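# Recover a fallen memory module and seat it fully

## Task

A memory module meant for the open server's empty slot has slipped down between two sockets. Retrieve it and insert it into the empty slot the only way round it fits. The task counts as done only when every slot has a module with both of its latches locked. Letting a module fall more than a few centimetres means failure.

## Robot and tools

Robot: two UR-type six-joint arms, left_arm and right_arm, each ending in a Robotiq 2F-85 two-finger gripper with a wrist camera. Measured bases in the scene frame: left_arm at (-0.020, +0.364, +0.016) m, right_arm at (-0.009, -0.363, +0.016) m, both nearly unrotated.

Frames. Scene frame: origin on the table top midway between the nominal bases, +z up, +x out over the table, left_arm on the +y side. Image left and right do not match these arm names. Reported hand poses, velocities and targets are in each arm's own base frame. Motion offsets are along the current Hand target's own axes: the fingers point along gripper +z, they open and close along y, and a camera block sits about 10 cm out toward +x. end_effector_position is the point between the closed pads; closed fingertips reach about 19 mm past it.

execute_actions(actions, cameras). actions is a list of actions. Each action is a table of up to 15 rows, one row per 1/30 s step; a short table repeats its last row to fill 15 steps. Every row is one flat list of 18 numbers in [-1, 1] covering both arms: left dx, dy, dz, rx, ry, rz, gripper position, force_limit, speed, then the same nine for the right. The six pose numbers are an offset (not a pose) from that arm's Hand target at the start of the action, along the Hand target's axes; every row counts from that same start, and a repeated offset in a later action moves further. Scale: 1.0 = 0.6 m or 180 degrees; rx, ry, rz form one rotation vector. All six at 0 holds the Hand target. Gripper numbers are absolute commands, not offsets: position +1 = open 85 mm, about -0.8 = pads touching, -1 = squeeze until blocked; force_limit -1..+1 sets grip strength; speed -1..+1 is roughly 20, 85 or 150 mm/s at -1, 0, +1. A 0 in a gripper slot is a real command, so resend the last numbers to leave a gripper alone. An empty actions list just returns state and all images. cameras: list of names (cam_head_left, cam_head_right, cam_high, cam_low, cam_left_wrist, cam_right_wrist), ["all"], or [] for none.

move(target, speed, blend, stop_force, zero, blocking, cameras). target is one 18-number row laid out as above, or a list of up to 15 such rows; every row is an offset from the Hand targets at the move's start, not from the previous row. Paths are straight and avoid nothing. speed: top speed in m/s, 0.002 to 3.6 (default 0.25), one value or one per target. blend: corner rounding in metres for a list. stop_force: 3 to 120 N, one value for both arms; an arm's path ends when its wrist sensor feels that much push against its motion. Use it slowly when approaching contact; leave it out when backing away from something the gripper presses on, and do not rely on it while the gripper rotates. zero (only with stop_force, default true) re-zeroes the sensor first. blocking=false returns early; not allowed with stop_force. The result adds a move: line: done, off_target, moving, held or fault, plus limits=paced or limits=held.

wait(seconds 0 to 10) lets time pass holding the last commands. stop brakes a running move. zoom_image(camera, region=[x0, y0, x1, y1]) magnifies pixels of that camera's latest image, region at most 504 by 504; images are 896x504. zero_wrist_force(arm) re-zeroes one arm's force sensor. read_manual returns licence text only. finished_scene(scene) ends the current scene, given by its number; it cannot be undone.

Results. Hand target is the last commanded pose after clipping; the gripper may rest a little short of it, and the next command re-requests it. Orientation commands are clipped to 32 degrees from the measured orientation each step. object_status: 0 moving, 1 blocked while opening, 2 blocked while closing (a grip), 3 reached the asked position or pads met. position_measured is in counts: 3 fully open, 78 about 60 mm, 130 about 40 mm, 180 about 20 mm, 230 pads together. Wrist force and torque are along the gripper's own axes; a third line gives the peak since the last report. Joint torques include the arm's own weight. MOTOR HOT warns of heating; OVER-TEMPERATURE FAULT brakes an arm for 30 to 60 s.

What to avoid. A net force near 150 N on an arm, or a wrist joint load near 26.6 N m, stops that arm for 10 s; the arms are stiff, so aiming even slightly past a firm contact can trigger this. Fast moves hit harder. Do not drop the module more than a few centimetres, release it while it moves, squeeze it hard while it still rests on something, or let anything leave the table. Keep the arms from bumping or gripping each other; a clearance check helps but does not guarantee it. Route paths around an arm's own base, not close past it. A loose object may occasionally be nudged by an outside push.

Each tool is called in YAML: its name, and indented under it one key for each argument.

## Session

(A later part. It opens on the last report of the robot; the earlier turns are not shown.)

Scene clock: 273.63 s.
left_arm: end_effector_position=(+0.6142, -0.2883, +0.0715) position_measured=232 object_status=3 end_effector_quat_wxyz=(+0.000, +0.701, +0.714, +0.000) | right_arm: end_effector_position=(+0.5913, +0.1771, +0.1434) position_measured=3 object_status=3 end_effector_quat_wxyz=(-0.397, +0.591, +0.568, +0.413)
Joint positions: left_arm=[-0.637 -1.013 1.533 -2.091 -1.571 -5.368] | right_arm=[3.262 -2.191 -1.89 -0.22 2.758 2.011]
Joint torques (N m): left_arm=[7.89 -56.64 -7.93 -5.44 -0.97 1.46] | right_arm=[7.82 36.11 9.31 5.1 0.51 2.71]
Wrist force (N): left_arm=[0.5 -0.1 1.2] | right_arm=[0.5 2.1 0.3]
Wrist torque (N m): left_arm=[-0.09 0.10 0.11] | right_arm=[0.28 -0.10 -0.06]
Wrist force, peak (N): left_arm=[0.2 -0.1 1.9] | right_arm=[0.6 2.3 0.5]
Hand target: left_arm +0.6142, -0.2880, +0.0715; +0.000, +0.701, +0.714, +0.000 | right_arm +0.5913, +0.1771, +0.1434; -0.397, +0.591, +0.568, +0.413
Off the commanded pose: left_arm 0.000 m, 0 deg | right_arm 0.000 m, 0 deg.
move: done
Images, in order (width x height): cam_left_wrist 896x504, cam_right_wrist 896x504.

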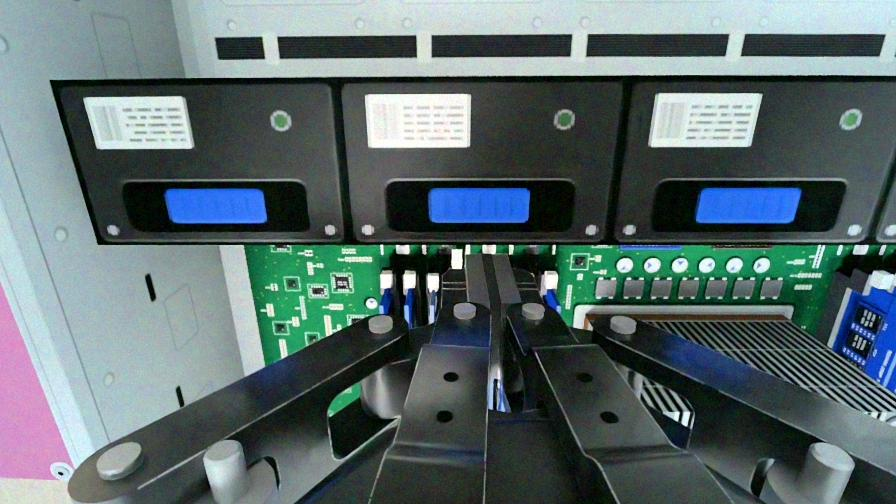

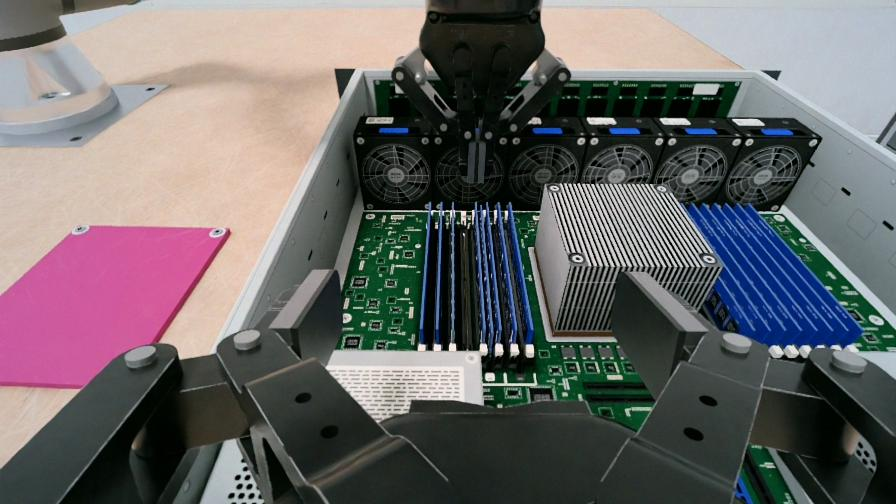

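move:
  target: [0,0,0.0475,0,0,0,-1,-0.5,0,0,0,0,0,0,0,1,-0.5,0]
  speed: 0.015
  stop_force: 6
  cameras: ["cam_left_wrist","cam_right_wrist"]

zoom_image:
  camera: "cam_right_wrist"
  region: [420, 130, 560, 250]

Scene clock: 281.57 s.
left_arm: end_effector_position=(+0.6142, -0.2880, +0.0432) position_measured=232 object_status=3 end_effector_quat_wxyz=(+0.000, +0.701, +0.714, +0.000) | right_arm: end_effector_position=(+0.5913, +0.1771, +0.1434) position_measured=3 object_status=3 end_effector_quat_wxyz=(-0.397, +0.591, +0.568, +0.413)
Joint positions: left_arm=[-0.636 -0.979 1.559 -2.152 -1.571 -5.367] | right_arm=[3.262 -2.191 -1.89 -0.22 2.758 2.011]
Joint torques (N m): left_arm=[4.4 -43.54 -11.16 -1.66 -1.17 1.63] | right_arm=[7.14 36.41 9.15 5.16 0.58 2.58]
Wrist force (N): left_arm=[4.0 -0.2 -5.8] | right_arm=[0.3 2.2 0.3]
Wrist torque (N m): left_arm=[-0.06 0.06 0.12] | right_arm=[0.29 -0.06 -0.06]
Wrist force, peak (N): left_arm=[4.2 -0.3 -6.5] | right_arm=[0.8 2.2 0.4]
Hand target: left_arm +0.6142, -0.2880, +0.0433; +0.000, +0.701, +0.714, +0.000 | right_arm +0.5913, +0.1771, +0.1434; -0.397, +0.591, +0.568, +0.413
Off the commanded pose: left_arm 0.000 m, 0 deg | right_arm 0.000 m, 0 deg.
move: contact (left_arm)
Images, in order (width x height): cam_left_wrist 896x504, cam_right_wrist 896x504.

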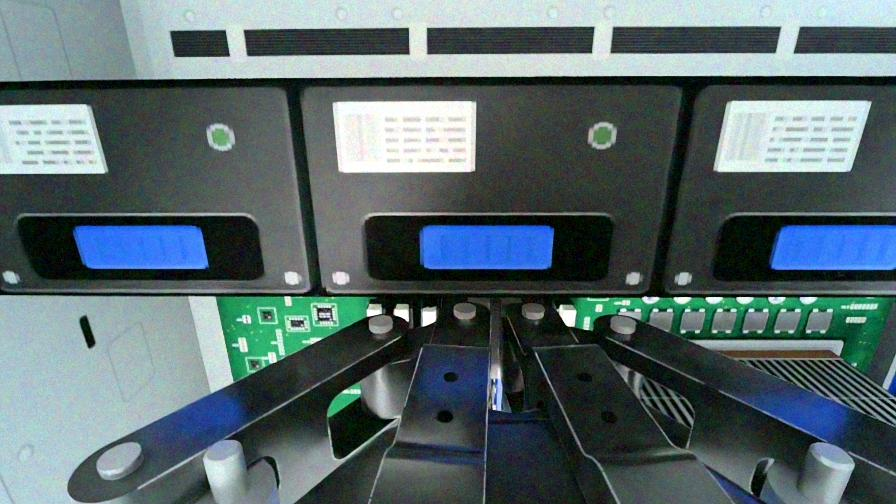

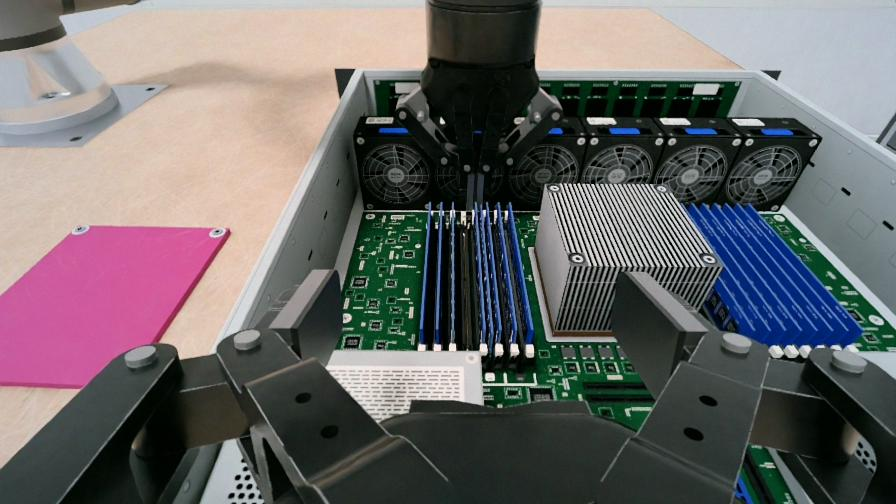

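Scaled by 3.600 from the camera's 896x504 image, which has a finer 1280x720 frame.

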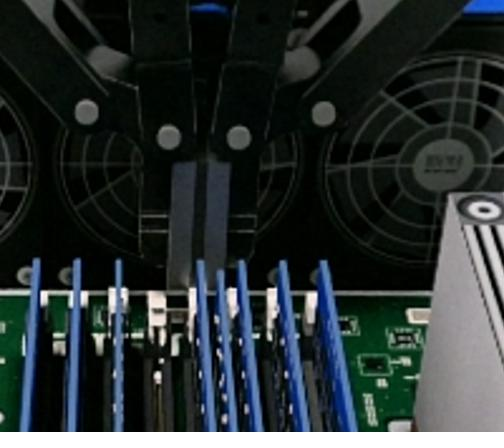

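move:
  target:
    - [0,0,-0.006,0,0,0,-1,-0.5,0,0,0,0,0,0,0,1,-0.5,0]
    - [-0.0027,0,-0.006,0,0,0,-1,-0.5,0,0,0,0,0,0,0,1,-0.5,0]
  speed: 0.03

move:
  target: [0,0,0.008,0,0,0,-1,-0.5,0,0,0,0,0,0,0,1,-0.5,0]
  speed: 0.01
  stop_force: 6

Scene clock: 299.70 s.
left_arm: end_effector_position=(+0.6142, -0.2894, +0.0469) position_measured=232 object_status=3 end_effector_quat_wxyz=(+0.000, +0.700, +0.714, +0.000) end_effector_velocity=(+0.000, -0.003, +0.000) end_effector_angular_velocity=(+0.000, +0.000, +0.001) | right_arm: end_effector_position=(+0.5913, +0.1771, +0.1434) position_measured=3 object_status=3 end_effector_quat_wxyz=(-0.397, +0.591, +0.568, +0.413)
Joint positions: left_arm=[-0.638 -0.982 1.554 -2.143 -1.571 -5.369] | right_arm=[3.262 -2.191 -1.89 -0.22 2.758 2.011]
Joint velocities: left_arm=[-0.003 0.002 -0.005 0.002 0 -0.004] | right_arm=[within noise]
Joint torques (N m): left_arm=[-8.3 -37.64 -34.06 -0.91 -1.09 -1.56] | right_arm=[7.39 37.07 9.09 5.02 0.61 2.59]
Wrist force (N): left_arm=[-0.1 -0.3 1.4] | right_arm=[0.4 1.9 0.3]
Wrist torque (N m): left_arm=[-0.09 0.19 0.28] | right_arm=[0.24 -0.09 -0.06]
Wrist force, peak (N): left_arm=[4.5 -0.3 -6.4] | right_arm=[0.4 2.3 0.4]
Hand target: left_arm +0.6142, -0.2896, +0.0469; +0.000, +0.701, +0.714, +0.000 | right_arm +0.5913, +0.1771, +0.1434; -0.397, +0.591, +0.568, +0.413
Off the commanded pose: left_arm 0.000 m, 0 deg | right_arm 0.000 m, 0 deg.
move: done

Scene clock: 301.20 s.
left_arm: end_effector_position=(+0.6143, -0.2897, +0.0450) position_measured=232 object_status=3 end_effector_quat_wxyz=(+0.000, +0.701, +0.714, +0.000) | right_arm: end_effector_position=(+0.5913, +0.1771, +0.1434) position_measured=3 object_status=3 end_effector_quat_wxyz=(-0.397, +0.591, +0.568, +0.413)
Joint positions: left_arm=[-0.638 -0.979 1.555 -2.147 -1.571 -5.369] | right_arm=[3.262 -2.191 -1.89 -0.22 2.758 2.011]
Joint torques (N m): left_arm=[-9.53 -55.78 -33.24 -0.88 -0.91 -1.4] | right_arm=[7.22 37.26 9.78 5.12 0.43 2.61]
Wrist force (N): left_arm=[4.5 -0.6 -2.1] | right_arm=[0.3 1.9 0.5]
Wrist torque (N m): left_arm=[-0.15 0.07 0.28] | right_arm=[0.25 -0.09 -0.06]
Wrist force, peak (N): left_arm=[6.7 0.0 -9.1] | right_arm=[0.6 2.2 0.2]
Hand target: left_arm +0.6143, -0.2897, +0.0450; +0.000, +0.701, +0.714, +0.000 (not the last commanded pose) | right_arm +0.5913, +0.1771, +0.1434; -0.397, +0.591, +0.568, +0.413
Off the commanded pose: left_arm 0.003 m, 0 deg | right_arm 0.000 m, 0 deg.
move: contact (left_arm)

move:
  target:
    - [0.0025,0,0.0058,0,0,0,-1,-0.5,0,0,0,0,0,0,0,1,-0.5,0]
    - [0.0117,0,0.0108,0,0,0,-1,-0.5,0,0,0,0,0,0,0,1,-0.5,0]
  speed: 0.015
  cameras: ["cam_right_wrist"]

move:
  target: [0,0,-0.055,0,0,0,-1,-0.5,0,0,0,0,0,0,0,1,-0.5,0]
  speed: 0.06
  cameras: ["cam_left_wrist","cam_right_wrist"]

zoom_image:
  camera: "cam_right_wrist"
  region: [420, 190, 520, 290]

Scene clock: 309.37 s.
left_arm: end_effector_position=(+0.6142, -0.2829, +0.0386) position_measured=232 object_status=3 end_effector_quat_wxyz=(+0.000, +0.701, +0.714, +0.000) | right_arm: end_effector_position=(+0.5913, +0.1771, +0.1434) position_measured=3 object_status=3 end_effector_quat_wxyz=(-0.397, +0.591, +0.568, +0.413)
Joint positions: left_arm=[-0.63 -0.977 1.57 -2.165 -1.571 -5.361] | right_arm=[3.262 -2.191 -1.89 -0.22 2.758 2.011]
Joint torques (N m): left_arm=[7.82 -58.12 -7.77 -5.1 -0.38 1.38] | right_arm=[7.4 36.53 8.73 5.07 0.6 2.77]
Wrist force (N): left_arm=[0.4 -0.3 1.3] | right_arm=[0.5 2.2 0.3]
Wrist torque (N m): left_arm=[-0.11 0.12 0.12] | right_arm=[0.29 -0.10 -0.06]
Wrist force, peak (N): left_arm=[14.3 0.3 -22.7] | right_arm=[0.5 2.3 0.1]
Hand target: left_arm +0.6142, -0.2827, +0.0385; +0.000, +0.701, +0.714, +0.000 | right_arm +0.5913, +0.1771, +0.1434; -0.397, +0.591, +0.568, +0.413
Off the commanded pose: left_arm 0.000 m, 0 deg | right_arm 0.000 m, 0 deg.
move: done
Images, in order (width x height): cam_right_wrist 896x504.

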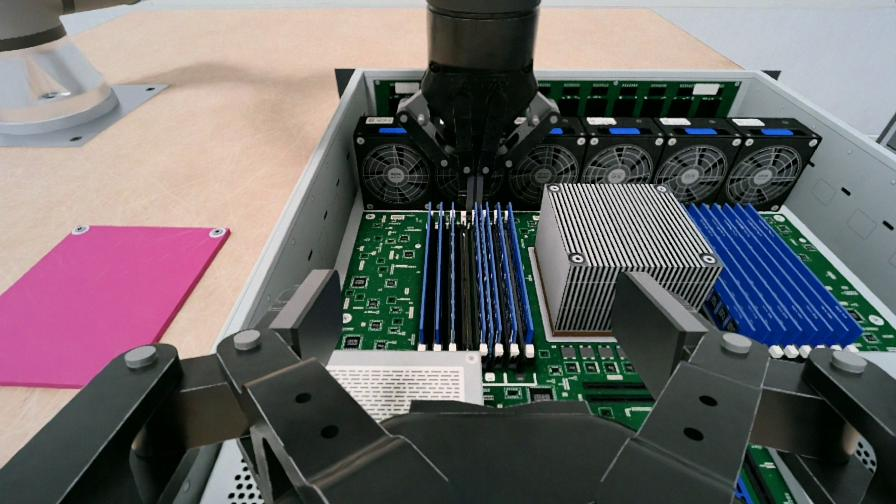

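Scene clock: 310.43 s.
left_arm: end_effector_position=(+0.6141, -0.2826, +0.0713) position_measured=232 object_status=3 end_effector_quat_wxyz=(+0.000, +0.701, +0.714, +0.000) | right_arm: end_effector_position=(+0.5913, +0.1771, +0.1434) position_measured=3 object_status=3 end_effector_quat_wxyz=(-0.397, +0.591, +0.568, +0.413)
Joint positions: left_arm=[-0.63 -1.018 1.541 -2.095 -1.571 -5.361] | right_arm=[3.262 -2.191 -1.89 -0.22 2.758 2.011]
Joint torques (N m): left_arm=[5.24 -56.54 -33.64 -0.58 0.46 1.15] | right_arm=[7.47 37.23 9.57 4.98 0.52 2.49]
Wrist force (N): left_arm=[0.4 0.0 1.2] | right_arm=[0.5 2.1 0.3]
Wrist torque (N m): left_arm=[-0.08 0.11 0.11] | right_arm=[0.29 -0.11 -0.05]
Wrist force, peak (N): left_arm=[0.2 -0.6 2.2] | right_arm=[0.5 2.2 0.3]
Hand target: left_arm +0.6141, -0.2827, +0.0715; +0.000, +0.701, +0.714, +0.000 | right_arm +0.5913, +0.1771, +0.1434; -0.397, +0.591, +0.568, +0.413
Off the commanded pose: left_arm 0.000 m, 0 deg | right_arm 0.000 m, 0 deg.
move: done
Images, in order (width x height): cam_left_wrist 896x504, cam_right_wrist 896x504.

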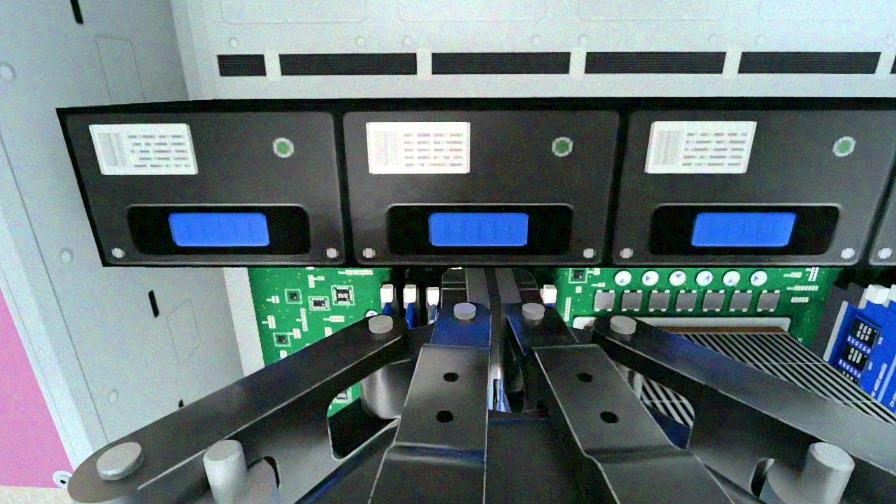

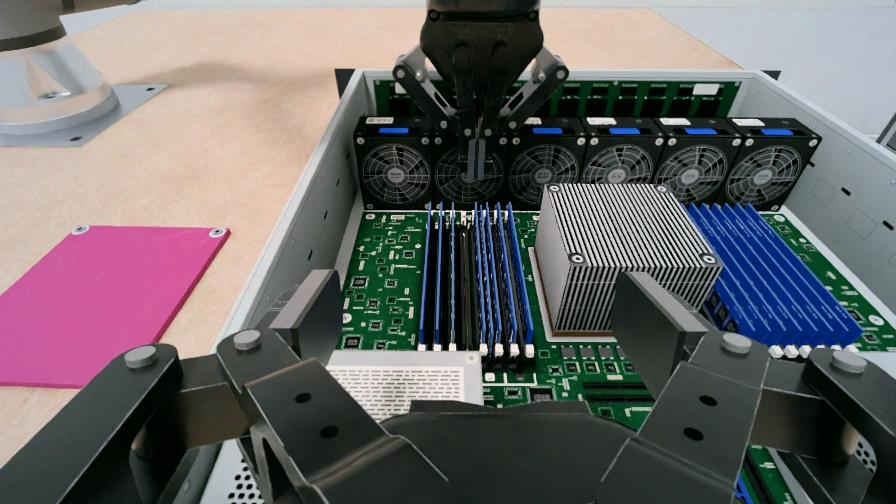

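Scaled by 5.040 from the camera's 896x504 image, which has a finer 1280x720 frame.

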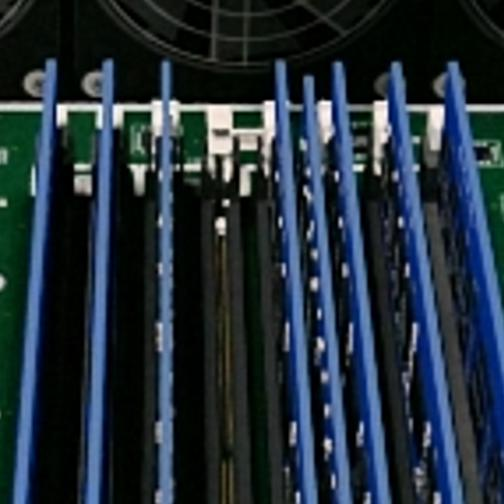

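move:
  target: [-0.22,0,0,0,0,0,-1,-0.5,0,0,0,-0.067,0,0,0,1,-0.5,0]
  speed: 0.12
  cameras: ["cam_left_wrist","cam_right_wrist"]

zoom_image:
  camera: "cam_left_wrist"
  region: [340, 0, 600, 200]

zoom_image:
  camera: "cam_right_wrist"
  region: [390, 160, 560, 330]

Scene clock: 324.70 s.
left_arm: end_effector_position=(+0.6166, -0.4145, +0.0716) position_measured=232 object_status=3 end_effector_quat_wxyz=(+0.000, +0.701, +0.714, +0.000) | right_arm: end_effector_position=(+0.5898, +0.1394, +0.1572) position_measured=3 object_status=3 end_effector_quat_wxyz=(-0.397, +0.591, +0.568, +0.413)
Joint positions: left_arm=[-0.772 -0.874 1.294 -1.992 -1.571 -5.503] | right_arm=[3.196 -2.133 -1.886 -0.44 2.78 1.841]
Joint torques (N m): left_arm=[-9.62 -44.55 -34.86 -0.61 1.19 -1.67] | right_arm=[-8.52 48.3 23.79 0.96 3.07 -3.19]
Wrist force (N): left_arm=[0.1 -0.2 1.3] | right_arm=[0.6 1.8 0.3]
Wrist torque (N m): left_arm=[-0.08 0.15 0.26] | right_arm=[0.24 -0.11 0.09]
Wrist force, peak (N): left_arm=[1.3 -0.1 1.4] | right_arm=[0.5 2.2 0.7]
Hand target: left_arm +0.6166, -0.4146, +0.0716; +0.000, +0.701, +0.714, +0.000 | right_arm +0.5898, +0.1394, +0.1572; -0.397, +0.591, +0.568, +0.413
Off the commanded pose: left_arm 0.000 m, 0 deg | right_arm 0.000 m, 0 deg.
move: done
Images, in order (width x height): cam_left_wrist 896x504, cam_right_wrist 896x504.

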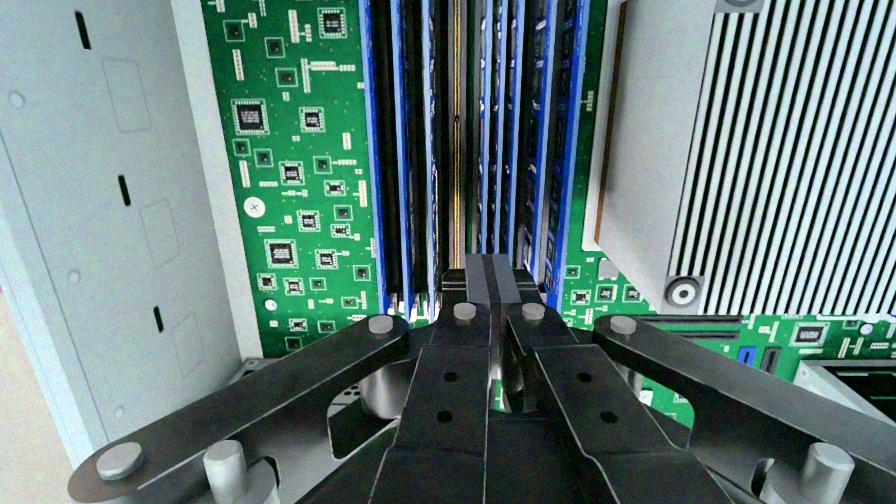

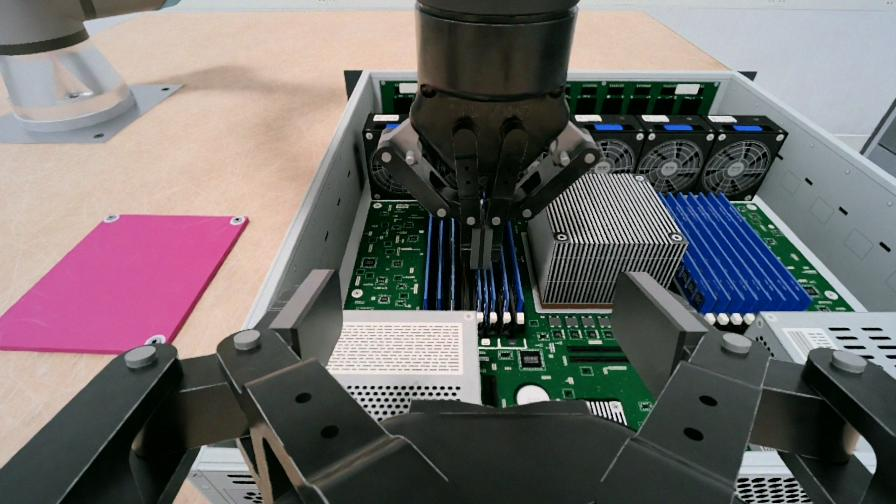

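Scaled by 1.938 from the camera's 896x504 image, which has a finer 1280x720 frame.

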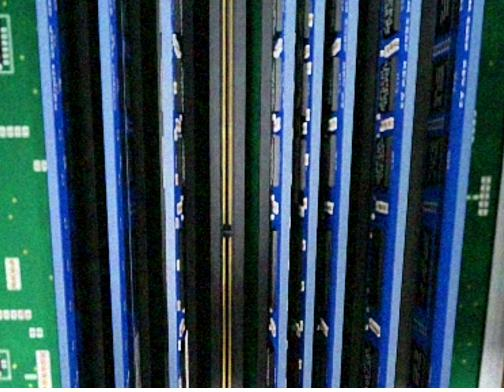

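Scaled by 2.965 from the camera's 896x504 image, which has a finer 1280x720 frame.

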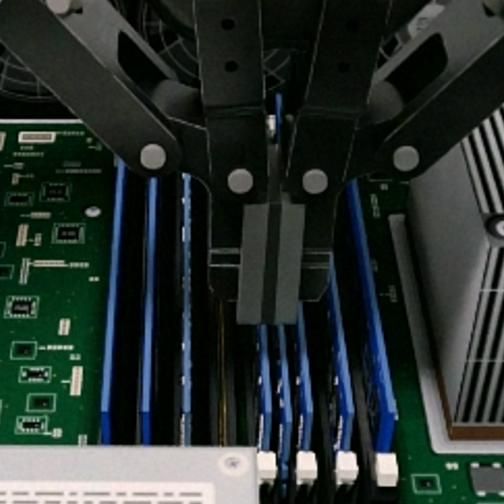

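move:
  target: [-0.0538,0,0,0,0,0,-1,-0.5,0,0,0,0,0,0,0,1,-0.5,0]
  speed: 0.08
  cameras: ["cam_left_wrist","cam_right_wrist"]

zoom_image:
  camera: "cam_left_wrist"
  region: [340, 180, 560, 360]

zoom_image:
  camera: "cam_right_wrist"
  region: [430, 230, 570, 350]

Scene clock: 333.40 s.
left_arm: end_effector_position=(+0.6172, -0.4468, +0.0716) position_measured=232 object_status=3 end_effector_quat_wxyz=(+0.000, +0.701, +0.714, +0.000) | right_arm: end_effector_position=(+0.5898, +0.1394, +0.1572) position_measured=3 object_status=3 end_effector_quat_wxyz=(-0.397, +0.591, +0.568, +0.413)
Joint positions: left_arm=[-0.803 -0.83 1.216 -1.958 -1.571 -5.533] | right_arm=[3.196 -2.133 -1.886 -0.441 2.78 1.841]
Joint torques (N m): left_arm=[-10.11 -45.96 -35.17 -0.12 1.27 -1.6] | right_arm=[-8.52 48.99 22.87 0.65 3.13 -3.04]
Wrist force (N): left_arm=[0.1 -0.1 1.2] | right_arm=[0.5 2.0 0.3]
Wrist torque (N m): left_arm=[-0.08 0.14 0.27] | right_arm=[0.27 -0.10 0.09]
Wrist force, peak (N): left_arm=[0.8 -0.3 1.6] | right_arm=[0.7 2.1 0.6]
Hand target: left_arm +0.6172, -0.4469, +0.0716; +0.000, +0.701, +0.714, +0.000 | right_arm +0.5898, +0.1394, +0.1572; -0.397, +0.591, +0.568, +0.413
Off the commanded pose: left_arm 0.000 m, 0 deg | right_arm 0.000 m, 0 deg.
move: done
Images, in order (width x height): cam_left_wrist 896x504, cam_right_wrist 896x504.

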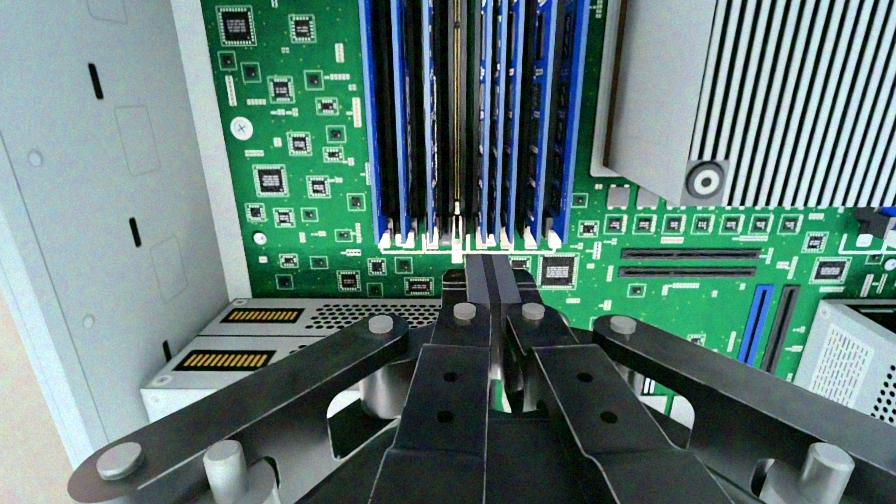

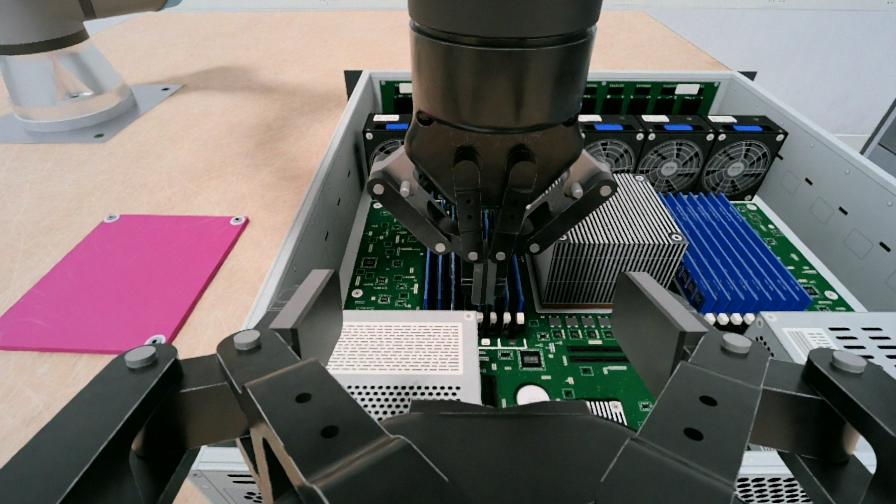

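Scaled by 2.291 from the camera's 896x504 image, which has a finer 1280x720 frame.

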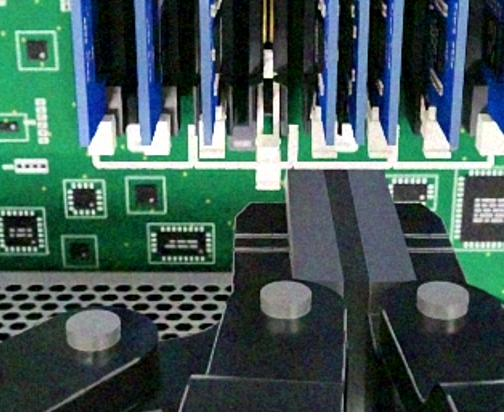

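Scaled by 3.600 from the camera's 896x504 image, which has a finer 1280x720 frame.

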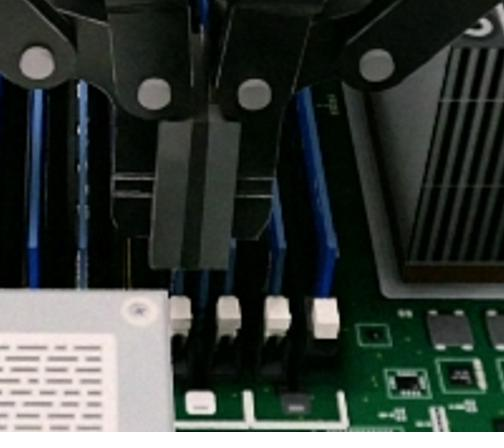

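move:
  target: [0,0,0.0475,0,0,0,-1,-0.5,0,0,0,0,0,0,0,1,-0.5,0]
  speed: 0.015
  stop_force: 6
  cameras: ["cam_left_wrist","cam_right_wrist"]

zoom_image:
  camera: "cam_left_wrist"
  region: [380, 180, 560, 340]

Scene clock: 357.50 s.
left_arm: end_effector_position=(+0.6172, -0.4469, +0.0549) position_measured=232 object_status=3 end_effector_quat_wxyz=(+0.000, +0.701, +0.714, +0.000) | right_arm: end_effector_position=(+0.5898, +0.1394, +0.1572) position_measured=3 object_status=3 end_effector_quat_wxyz=(-0.397, +0.591, +0.568, +0.413)
Joint positions: left_arm=[-0.803 -0.813 1.232 -1.991 -1.571 -5.534] | right_arm=[3.196 -2.133 -1.886 -0.441 2.78 1.841]
Joint torques (N m): left_arm=[-7.43 -67.45 -36.5 -0.52 -0.31 -1.47] | right_arm=[-8.22 48.51 23.88 0.65 3.12 -3]
Wrist force (N): left_arm=[-1.3 -0.4 4.7] | right_arm=[0.5 2.0 0.5]
Wrist torque (N m): left_arm=[-0.14 0.17 0.27] | right_arm=[0.26 -0.12 0.09]
Wrist force, peak (N): left_arm=[-1.3 -0.4 4.7] | right_arm=[0.4 2.3 0.4]
Hand target: left_arm +0.6172, -0.4469, +0.0549; +0.000, +0.701, +0.714, +0.000 (not the last commanded pose) | right_arm +0.5898, +0.1394, +0.1572; -0.397, +0.591, +0.568, +0.413
Off the commanded pose: left_arm 0.012 m, 0 deg | right_arm 0.000 m, 0 deg.
move: contact (left_arm)
Images, in order (width x height): cam_left_wrist 896x504, cam_right_wrist 896x504.

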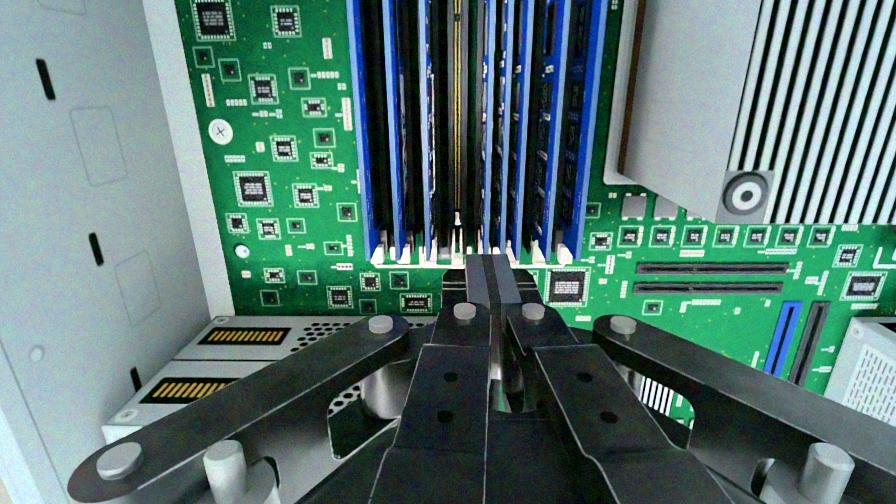

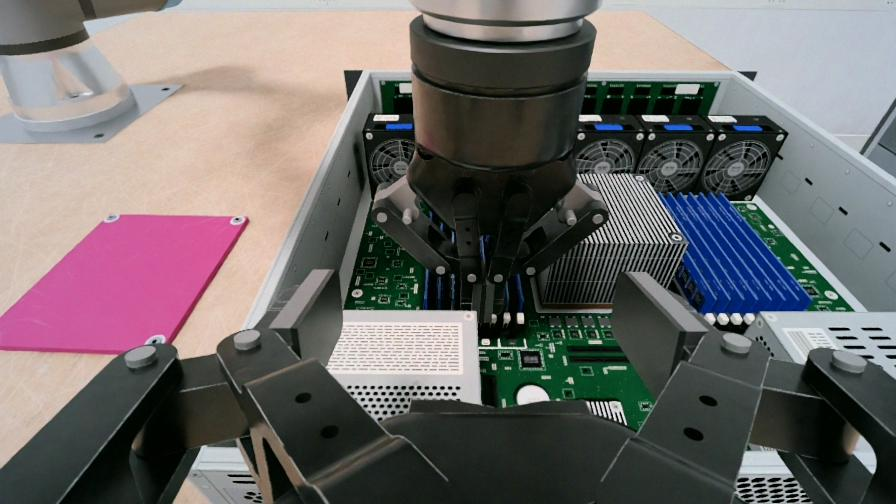

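Scaled by 2.800 from the camera's 896x504 image, which has a finer 1280x720 frame.

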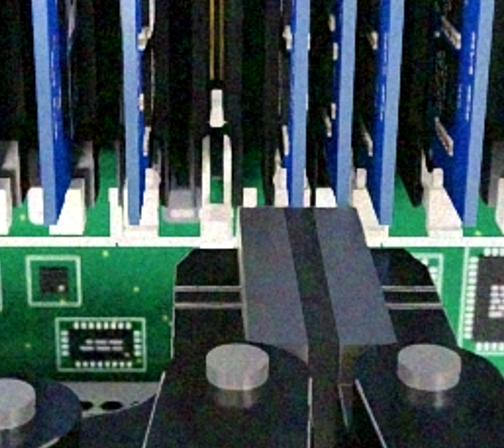

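move:
  target: [0,0,0.0205,0,0,0,-1,-0.5,0,0,0,0,0,0,0,1,-0.5,0]
  speed: 0.01
  stop_force: 6
  cameras: ["cam_left_wrist"]

Scene clock: 365.13 s.
left_arm: end_effector_position=(+0.6173, -0.4470, +0.0544) position_measured=232 object_status=3 end_effector_quat_wxyz=(+0.001, +0.701, +0.714, +0.000) | right_arm: end_effector_position=(+0.5898, +0.1394, +0.1572) position_measured=3 object_status=3 end_effector_quat_wxyz=(-0.397, +0.591, +0.568, +0.413)
Joint positions: left_arm=[-0.803 -0.813 1.233 -1.992 -1.571 -5.534] | right_arm=[3.196 -2.133 -1.886 -0.441 2.78 1.841]
Joint torques (N m): left_arm=[-7 -64.07 -34.91 -0.76 -0.25 -1.49] | right_arm=[-8.58 47.85 23.13 0.69 3.15 -2.98]
Wrist force (N): left_arm=[0.7 -0.2 -0.8] | right_arm=[0.4 1.9 0.2]
Wrist torque (N m): left_arm=[-0.10 0.16 0.27] | right_arm=[0.25 -0.10 0.09]
Wrist force, peak (N): left_arm=[0.6 0.1 -6.5] | right_arm=[0.5 2.2 0.4]
Hand target: left_arm +0.6173, -0.4470, +0.0544; +0.001, +0.701, +0.714, +0.000 (not the last commanded pose) | right_arm +0.5898, +0.1394, +0.1572; -0.397, +0.591, +0.568, +0.413
Off the commanded pose: left_arm 0.012 m, 0 deg | right_arm 0.000 m, 0 deg.
move: contact (left_arm)
Images, in order (width x height): cam_left_wrist 896x504.

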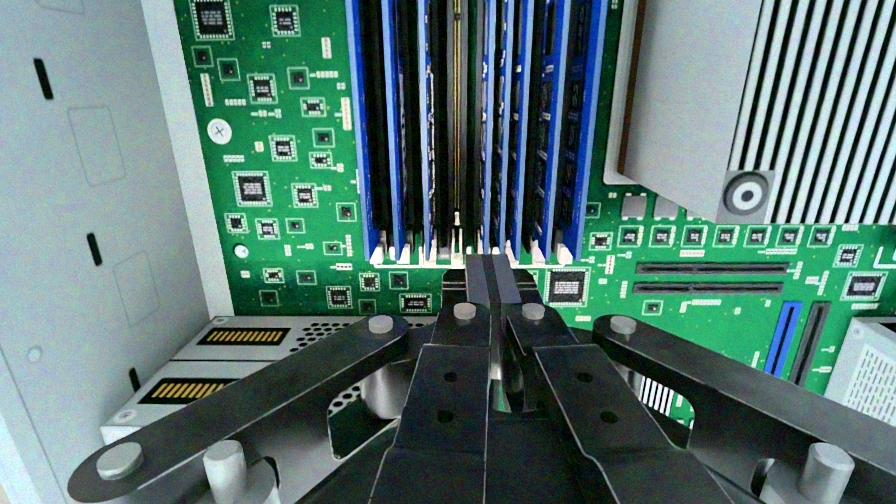

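move:
  target:
    - [0,0,-0.03,0,0,0,-1,-0.5,0,0,0,0,0,0,0,1,-0.5,0]
    - [0,0.0377,-0.03,0,0,0,-1,-0.5,0,0,0,0,0,0,0,1,-0.5,0]
  speed: 0.08

move:
  target: [0,0,0,0,0,0,0,-0.5,0,0,0,0,0,0,0,1,-0.5,0]
  cameras: ["cam_left_wrist","cam_right_wrist"]

zoom_image:
  camera: "cam_left_wrist"
  region: [340, 180, 600, 320]

zoom_image:
  camera: "cam_right_wrist"
  region: [430, 230, 570, 350]

Scene clock: 387.00 s.
left_arm: end_effector_position=(+0.6398, -0.4466, +0.0725) position_measured=232 object_status=3 end_effector_quat_wxyz=(+0.001, +0.701, +0.714, +0.000) end_effector_velocity=(+0.001, +0.000, +0.001) end_effector_angular_velocity=(-0.001, -0.001, +0.000) | right_arm: end_effector_position=(+0.5898, +0.1394, +0.1572) position_measured=3 object_status=3 end_effector_quat_wxyz=(-0.397, +0.591, +0.568, +0.413)
Joint positions: left_arm=[-0.781 -0.787 1.136 -1.921 -1.571 -5.512] | right_arm=[3.196 -2.133 -1.886 -0.441 2.78 1.841]
Joint velocities: left_arm=[0.001 0.002 -0.005 0.002 0 0] | right_arm=[within noise]
Joint torques (N m): left_arm=[6.95 -46.39 -36.97 -0.59 -0.69 1.62] | right_arm=[-8.05 47.7 23.35 0.68 3.18 -3.01]
Wrist force (N): left_arm=[0.1 0.1 1.2] | right_arm=[0.6 1.9 0.3]
Wrist torque (N m): left_arm=[-0.04 0.16 0.11] | right_arm=[0.25 -0.11 0.09]
Wrist force, peak (N): left_arm=[-0.1 -0.2 6.7] | right_arm=[0.6 2.2 0.4]
Hand target: left_arm +0.6399, -0.4466, +0.0725; +0.001, +0.701, +0.714, +0.000 | right_arm +0.5898, +0.1394, +0.1572; -0.397, +0.591, +0.568, +0.413
Off the commanded pose: left_arm 0.000 m, 0 deg | right_arm 0.000 m, 0 deg.
move: done

Scene clock: 387.83 s.
left_arm: end_effector_position=(+0.6399, -0.4466, +0.0725) position_measured=129 object_status=0 end_effector_quat_wxyz=(+0.001, +0.701, +0.714, +0.000) | right_arm: end_effector_position=(+0.5898, +0.1394, +0.1572) position_measured=3 object_status=3 end_effector_quat_wxyz=(-0.397, +0.591, +0.568, +0.413)
Joint positions: left_arm=[-0.781 -0.786 1.135 -1.921 -1.571 -5.512] | right_arm=[3.196 -2.133 -1.886 -0.441 2.78 1.841]
Joint torques (N m): left_arm=[7.74 -47.86 -35.93 -0.49 -0.63 1.56] | right_arm=[-7.68 47.95 23.5 0.79 3.09 -2.93]
Wrist force (N): left_arm=[0.1 -0.4 1.0] | right_arm=[0.8 2.0 0.4]
Wrist torque (N m): left_arm=[-0.12 0.16 0.10] | right_arm=[0.26 -0.14 0.09]
Wrist force, peak (N): left_arm=[0.1 -0.3 1.6] | right_arm=[0.6 2.1 0.2]
Hand target: left_arm +0.6399, -0.4466, +0.0725; +0.001, +0.701, +0.714, +0.000 | right_arm +0.5898, +0.1394, +0.1572; -0.397, +0.591, +0.568, +0.413
Off the commanded pose: left_arm 0.000 m, 0 deg | right_arm 0.000 m, 0 deg.
move: done
Images, in order (width x height): cam_left_wrist 896x504, cam_right_wrist 896x504.

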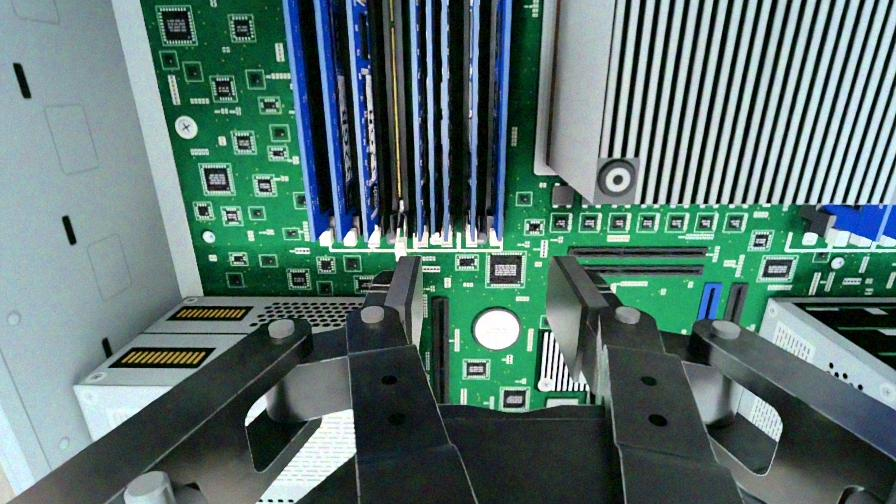

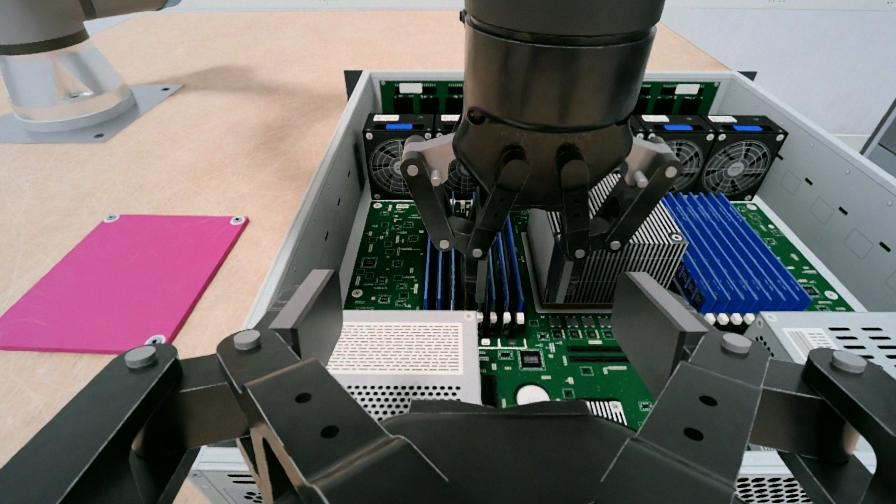

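Scaled by 1.938 from the camera's 896x504 image, which has a finer 1280x720 frame.

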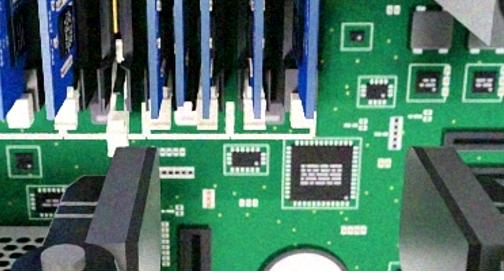

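Scaled by 3.600 from the camera's 896x504 image, which has a finer 1280x720 frame.

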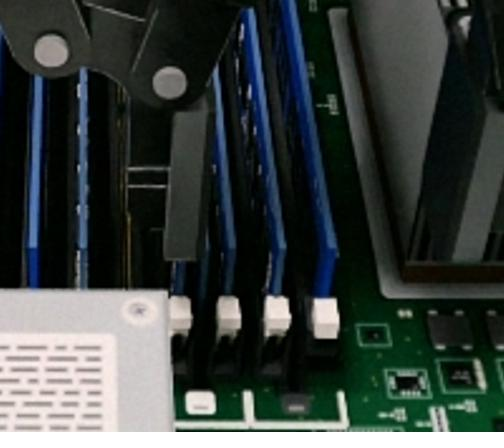

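move:
  target: [0,0.0012,0.0515,0,0,0,0,-0.5,0,0,0,0,0,0,0,1,-0.5,0]
  speed: 0.015
  stop_force: 7
  cameras: ["cam_left_wrist","cam_right_wrist"]

zoom_image:
  camera: "cam_left_wrist"
  region: [340, 180, 600, 320]

zoom_image:
  camera: "cam_right_wrist"
  region: [430, 230, 570, 350]

Scene clock: 403.77 s.
left_arm: end_effector_position=(+0.6403, -0.4466, +0.0558) position_measured=129 object_status=3 end_effector_quat_wxyz=(+0.001, +0.701, +0.714, +0.000) | right_arm: end_effector_position=(+0.5898, +0.1394, +0.1572) position_measured=3 object_status=3 end_effector_quat_wxyz=(-0.397, +0.591, +0.568, +0.413)
Joint positions: left_arm=[-0.781 -0.77 1.151 -1.953 -1.571 -5.512] | right_arm=[3.196 -2.133 -1.886 -0.441 2.78 1.841]
Joint torques (N m): left_arm=[5.73 -64.22 -32.57 0.71 2.09 0.88] | right_arm=[-7.96 48.05 23.43 0.74 3.14 -2.88]
Wrist force (N): left_arm=[-6.8 0.2 -3.6] | right_arm=[0.5 1.9 0.2]
Wrist torque (N m): left_arm=[0.08 0.34 -0.02] | right_arm=[0.25 -0.10 0.09]
Wrist force, peak (N): left_arm=[-5.8 -0.2 -12.3] | right_arm=[0.4 2.1 0.7]
Hand target: left_arm +0.6403, -0.4466, +0.0558; +0.001, +0.701, +0.714, +0.000 (not the last commanded pose) | right_arm +0.5898, +0.1394, +0.1572; -0.397, +0.591, +0.568, +0.413
Off the commanded pose: left_arm 0.014 m, 0 deg | right_arm 0.000 m, 0 deg.
move: contact (left_arm)
Images, in order (width x height): cam_left_wrist 896x504, cam_right_wrist 896x504.

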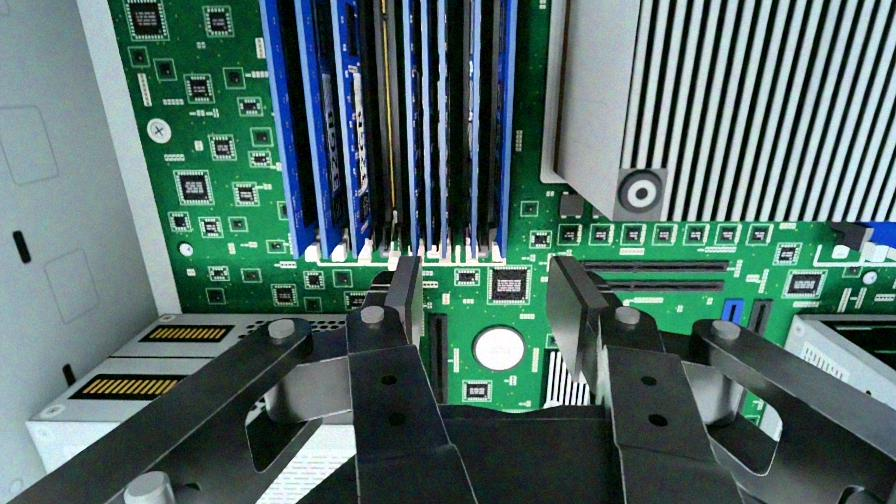

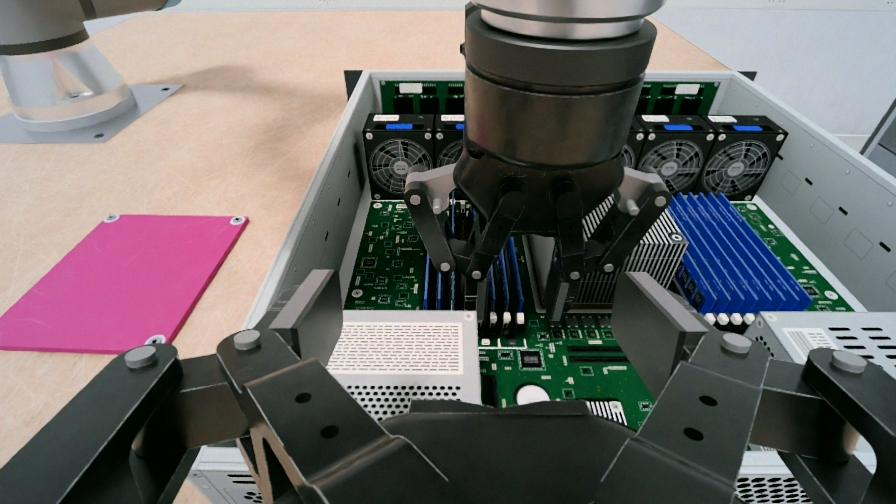

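Scaled by 1.938 from the camera's 896x504 image, which has a finer 1280x720 frame.

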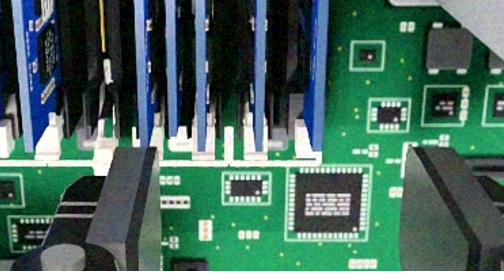

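Scaled by 3.600 from the camera's 896x504 image, which has a finer 1280x720 frame.

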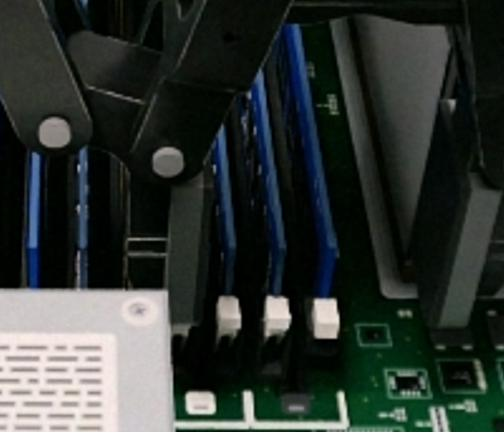

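move:
  target:
    - [0,0,-0.008,0,0,0,0,-0.5,0,0,0,0,0,0,0,1,-0.5,0]
    - [-0.0028,0,-0.008,0,0,0,0,-0.5,0,0,0,0,0,0,0,1,-0.5,0]
  speed: 0.03

move:
  target: [0,0,0.034,0,0,0,0,-0.5,0,0,0,0,0,0,0,1,-0.5,0]
  speed: 0.012
  stop_force: 7
  cameras: ["cam_left_wrist","cam_right_wrist"]

Scene clock: 425.50 s.
left_arm: end_effector_position=(+0.6404, -0.4482, +0.0606) position_measured=129 object_status=3 end_effector_quat_wxyz=(+0.001, +0.701, +0.714, +0.000) end_effector_velocity=(+0.000, -0.002, +0.000) end_effector_angular_velocity=(-0.001, -0.001, +0.000) | right_arm: end_effector_position=(+0.5898, +0.1394, +0.1572) position_measured=3 object_status=3 end_effector_quat_wxyz=(-0.397, +0.591, +0.568, +0.413)
Joint positions: left_arm=[-0.782 -0.773 1.142 -1.942 -1.571 -5.513] | right_arm=[3.196 -2.133 -1.886 -0.441 2.78 1.841]
Joint velocities: left_arm=[-0.001 0.002 -0.005 0.002 0 -0.001] | right_arm=[within noise]
Joint torques (N m): left_arm=[-9.23 -48.52 -36.58 -0.58 -0.46 -1.66] | right_arm=[-6.83 48.2 23.36 0.75 3.2 -2.97]
Wrist force (N): left_arm=[-0.2 -0.1 1.4] | right_arm=[0.4 1.8 0.4]
Wrist torque (N m): left_arm=[-0.08 0.20 0.27] | right_arm=[0.23 -0.11 0.09]
Wrist force, peak (N): left_arm=[-7.1 -0.4 -3.5] | right_arm=[0.6 2.2 0.2]
Hand target: left_arm +0.6404, -0.4483, +0.0606; +0.001, +0.701, +0.714, +0.000 | right_arm +0.5898, +0.1394, +0.1572; -0.397, +0.591, +0.568, +0.413
Off the commanded pose: left_arm 0.000 m, 0 deg | right_arm 0.000 m, 0 deg.
move: done

Scene clock: 428.23 s.
left_arm: end_effector_position=(+0.6403, -0.4484, +0.0448) position_measured=129 object_status=3 end_effector_quat_wxyz=(+0.001, +0.701, +0.714, +0.000) | right_arm: end_effector_position=(+0.5898, +0.1394, +0.1572) position_measured=3 object_status=3 end_effector_quat_wxyz=(-0.397, +0.591, +0.568, +0.413)
Joint positions: left_arm=[-0.782 -0.757 1.157 -1.972 -1.571 -5.513] | right_arm=[3.196 -2.133 -1.886 -0.441 2.78 1.841]
Joint torques (N m): left_arm=[7.96 -68.81 -32.39 1.25 1.99 -0.84] | right_arm=[-7.27 48.15 23.01 0.77 3.07 -2.92]
Wrist force (N): left_arm=[-16.2 0.8 3.0] | right_arm=[0.5 1.8 0.3]
Wrist torque (N m): left_arm=[-0.14 0.44 -0.02] | right_arm=[0.23 -0.10 0.09]
Wrist force, peak (N): left_arm=[-16.7 0.4 -4.6] | right_arm=[0.7 2.2 0.2]
Hand target: left_arm +0.6403, -0.4484, +0.0448; +0.001, +0.701, +0.714, +0.000 (not the last commanded pose) | right_arm +0.5898, +0.1394, +0.1572; -0.397, +0.591, +0.568, +0.413
Off the commanded pose: left_arm 0.005 m, 0 deg | right_arm 0.000 m, 0 deg.
move: contact (left_arm)
Images, in order (width x height): cam_left_wrist 896x504, cam_right_wrist 896x504.

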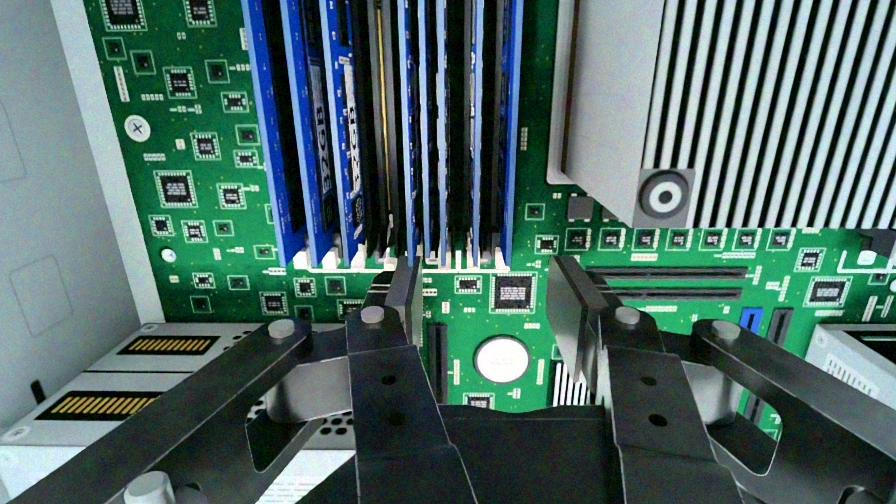

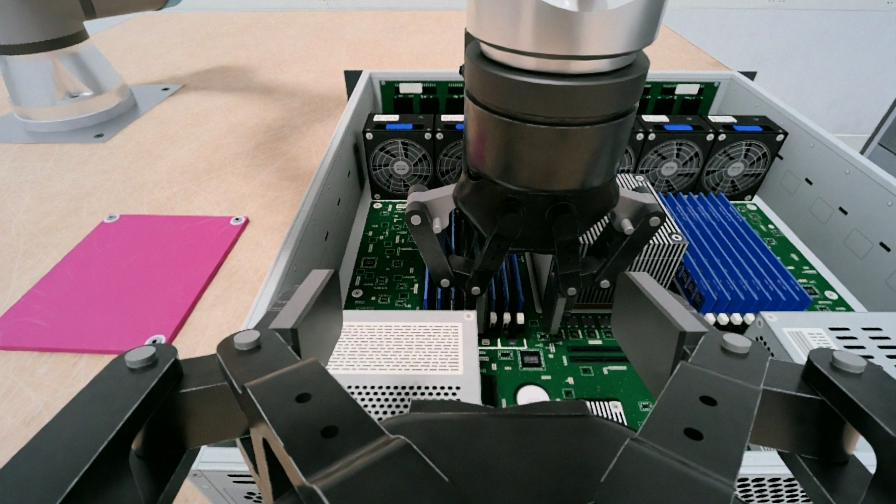

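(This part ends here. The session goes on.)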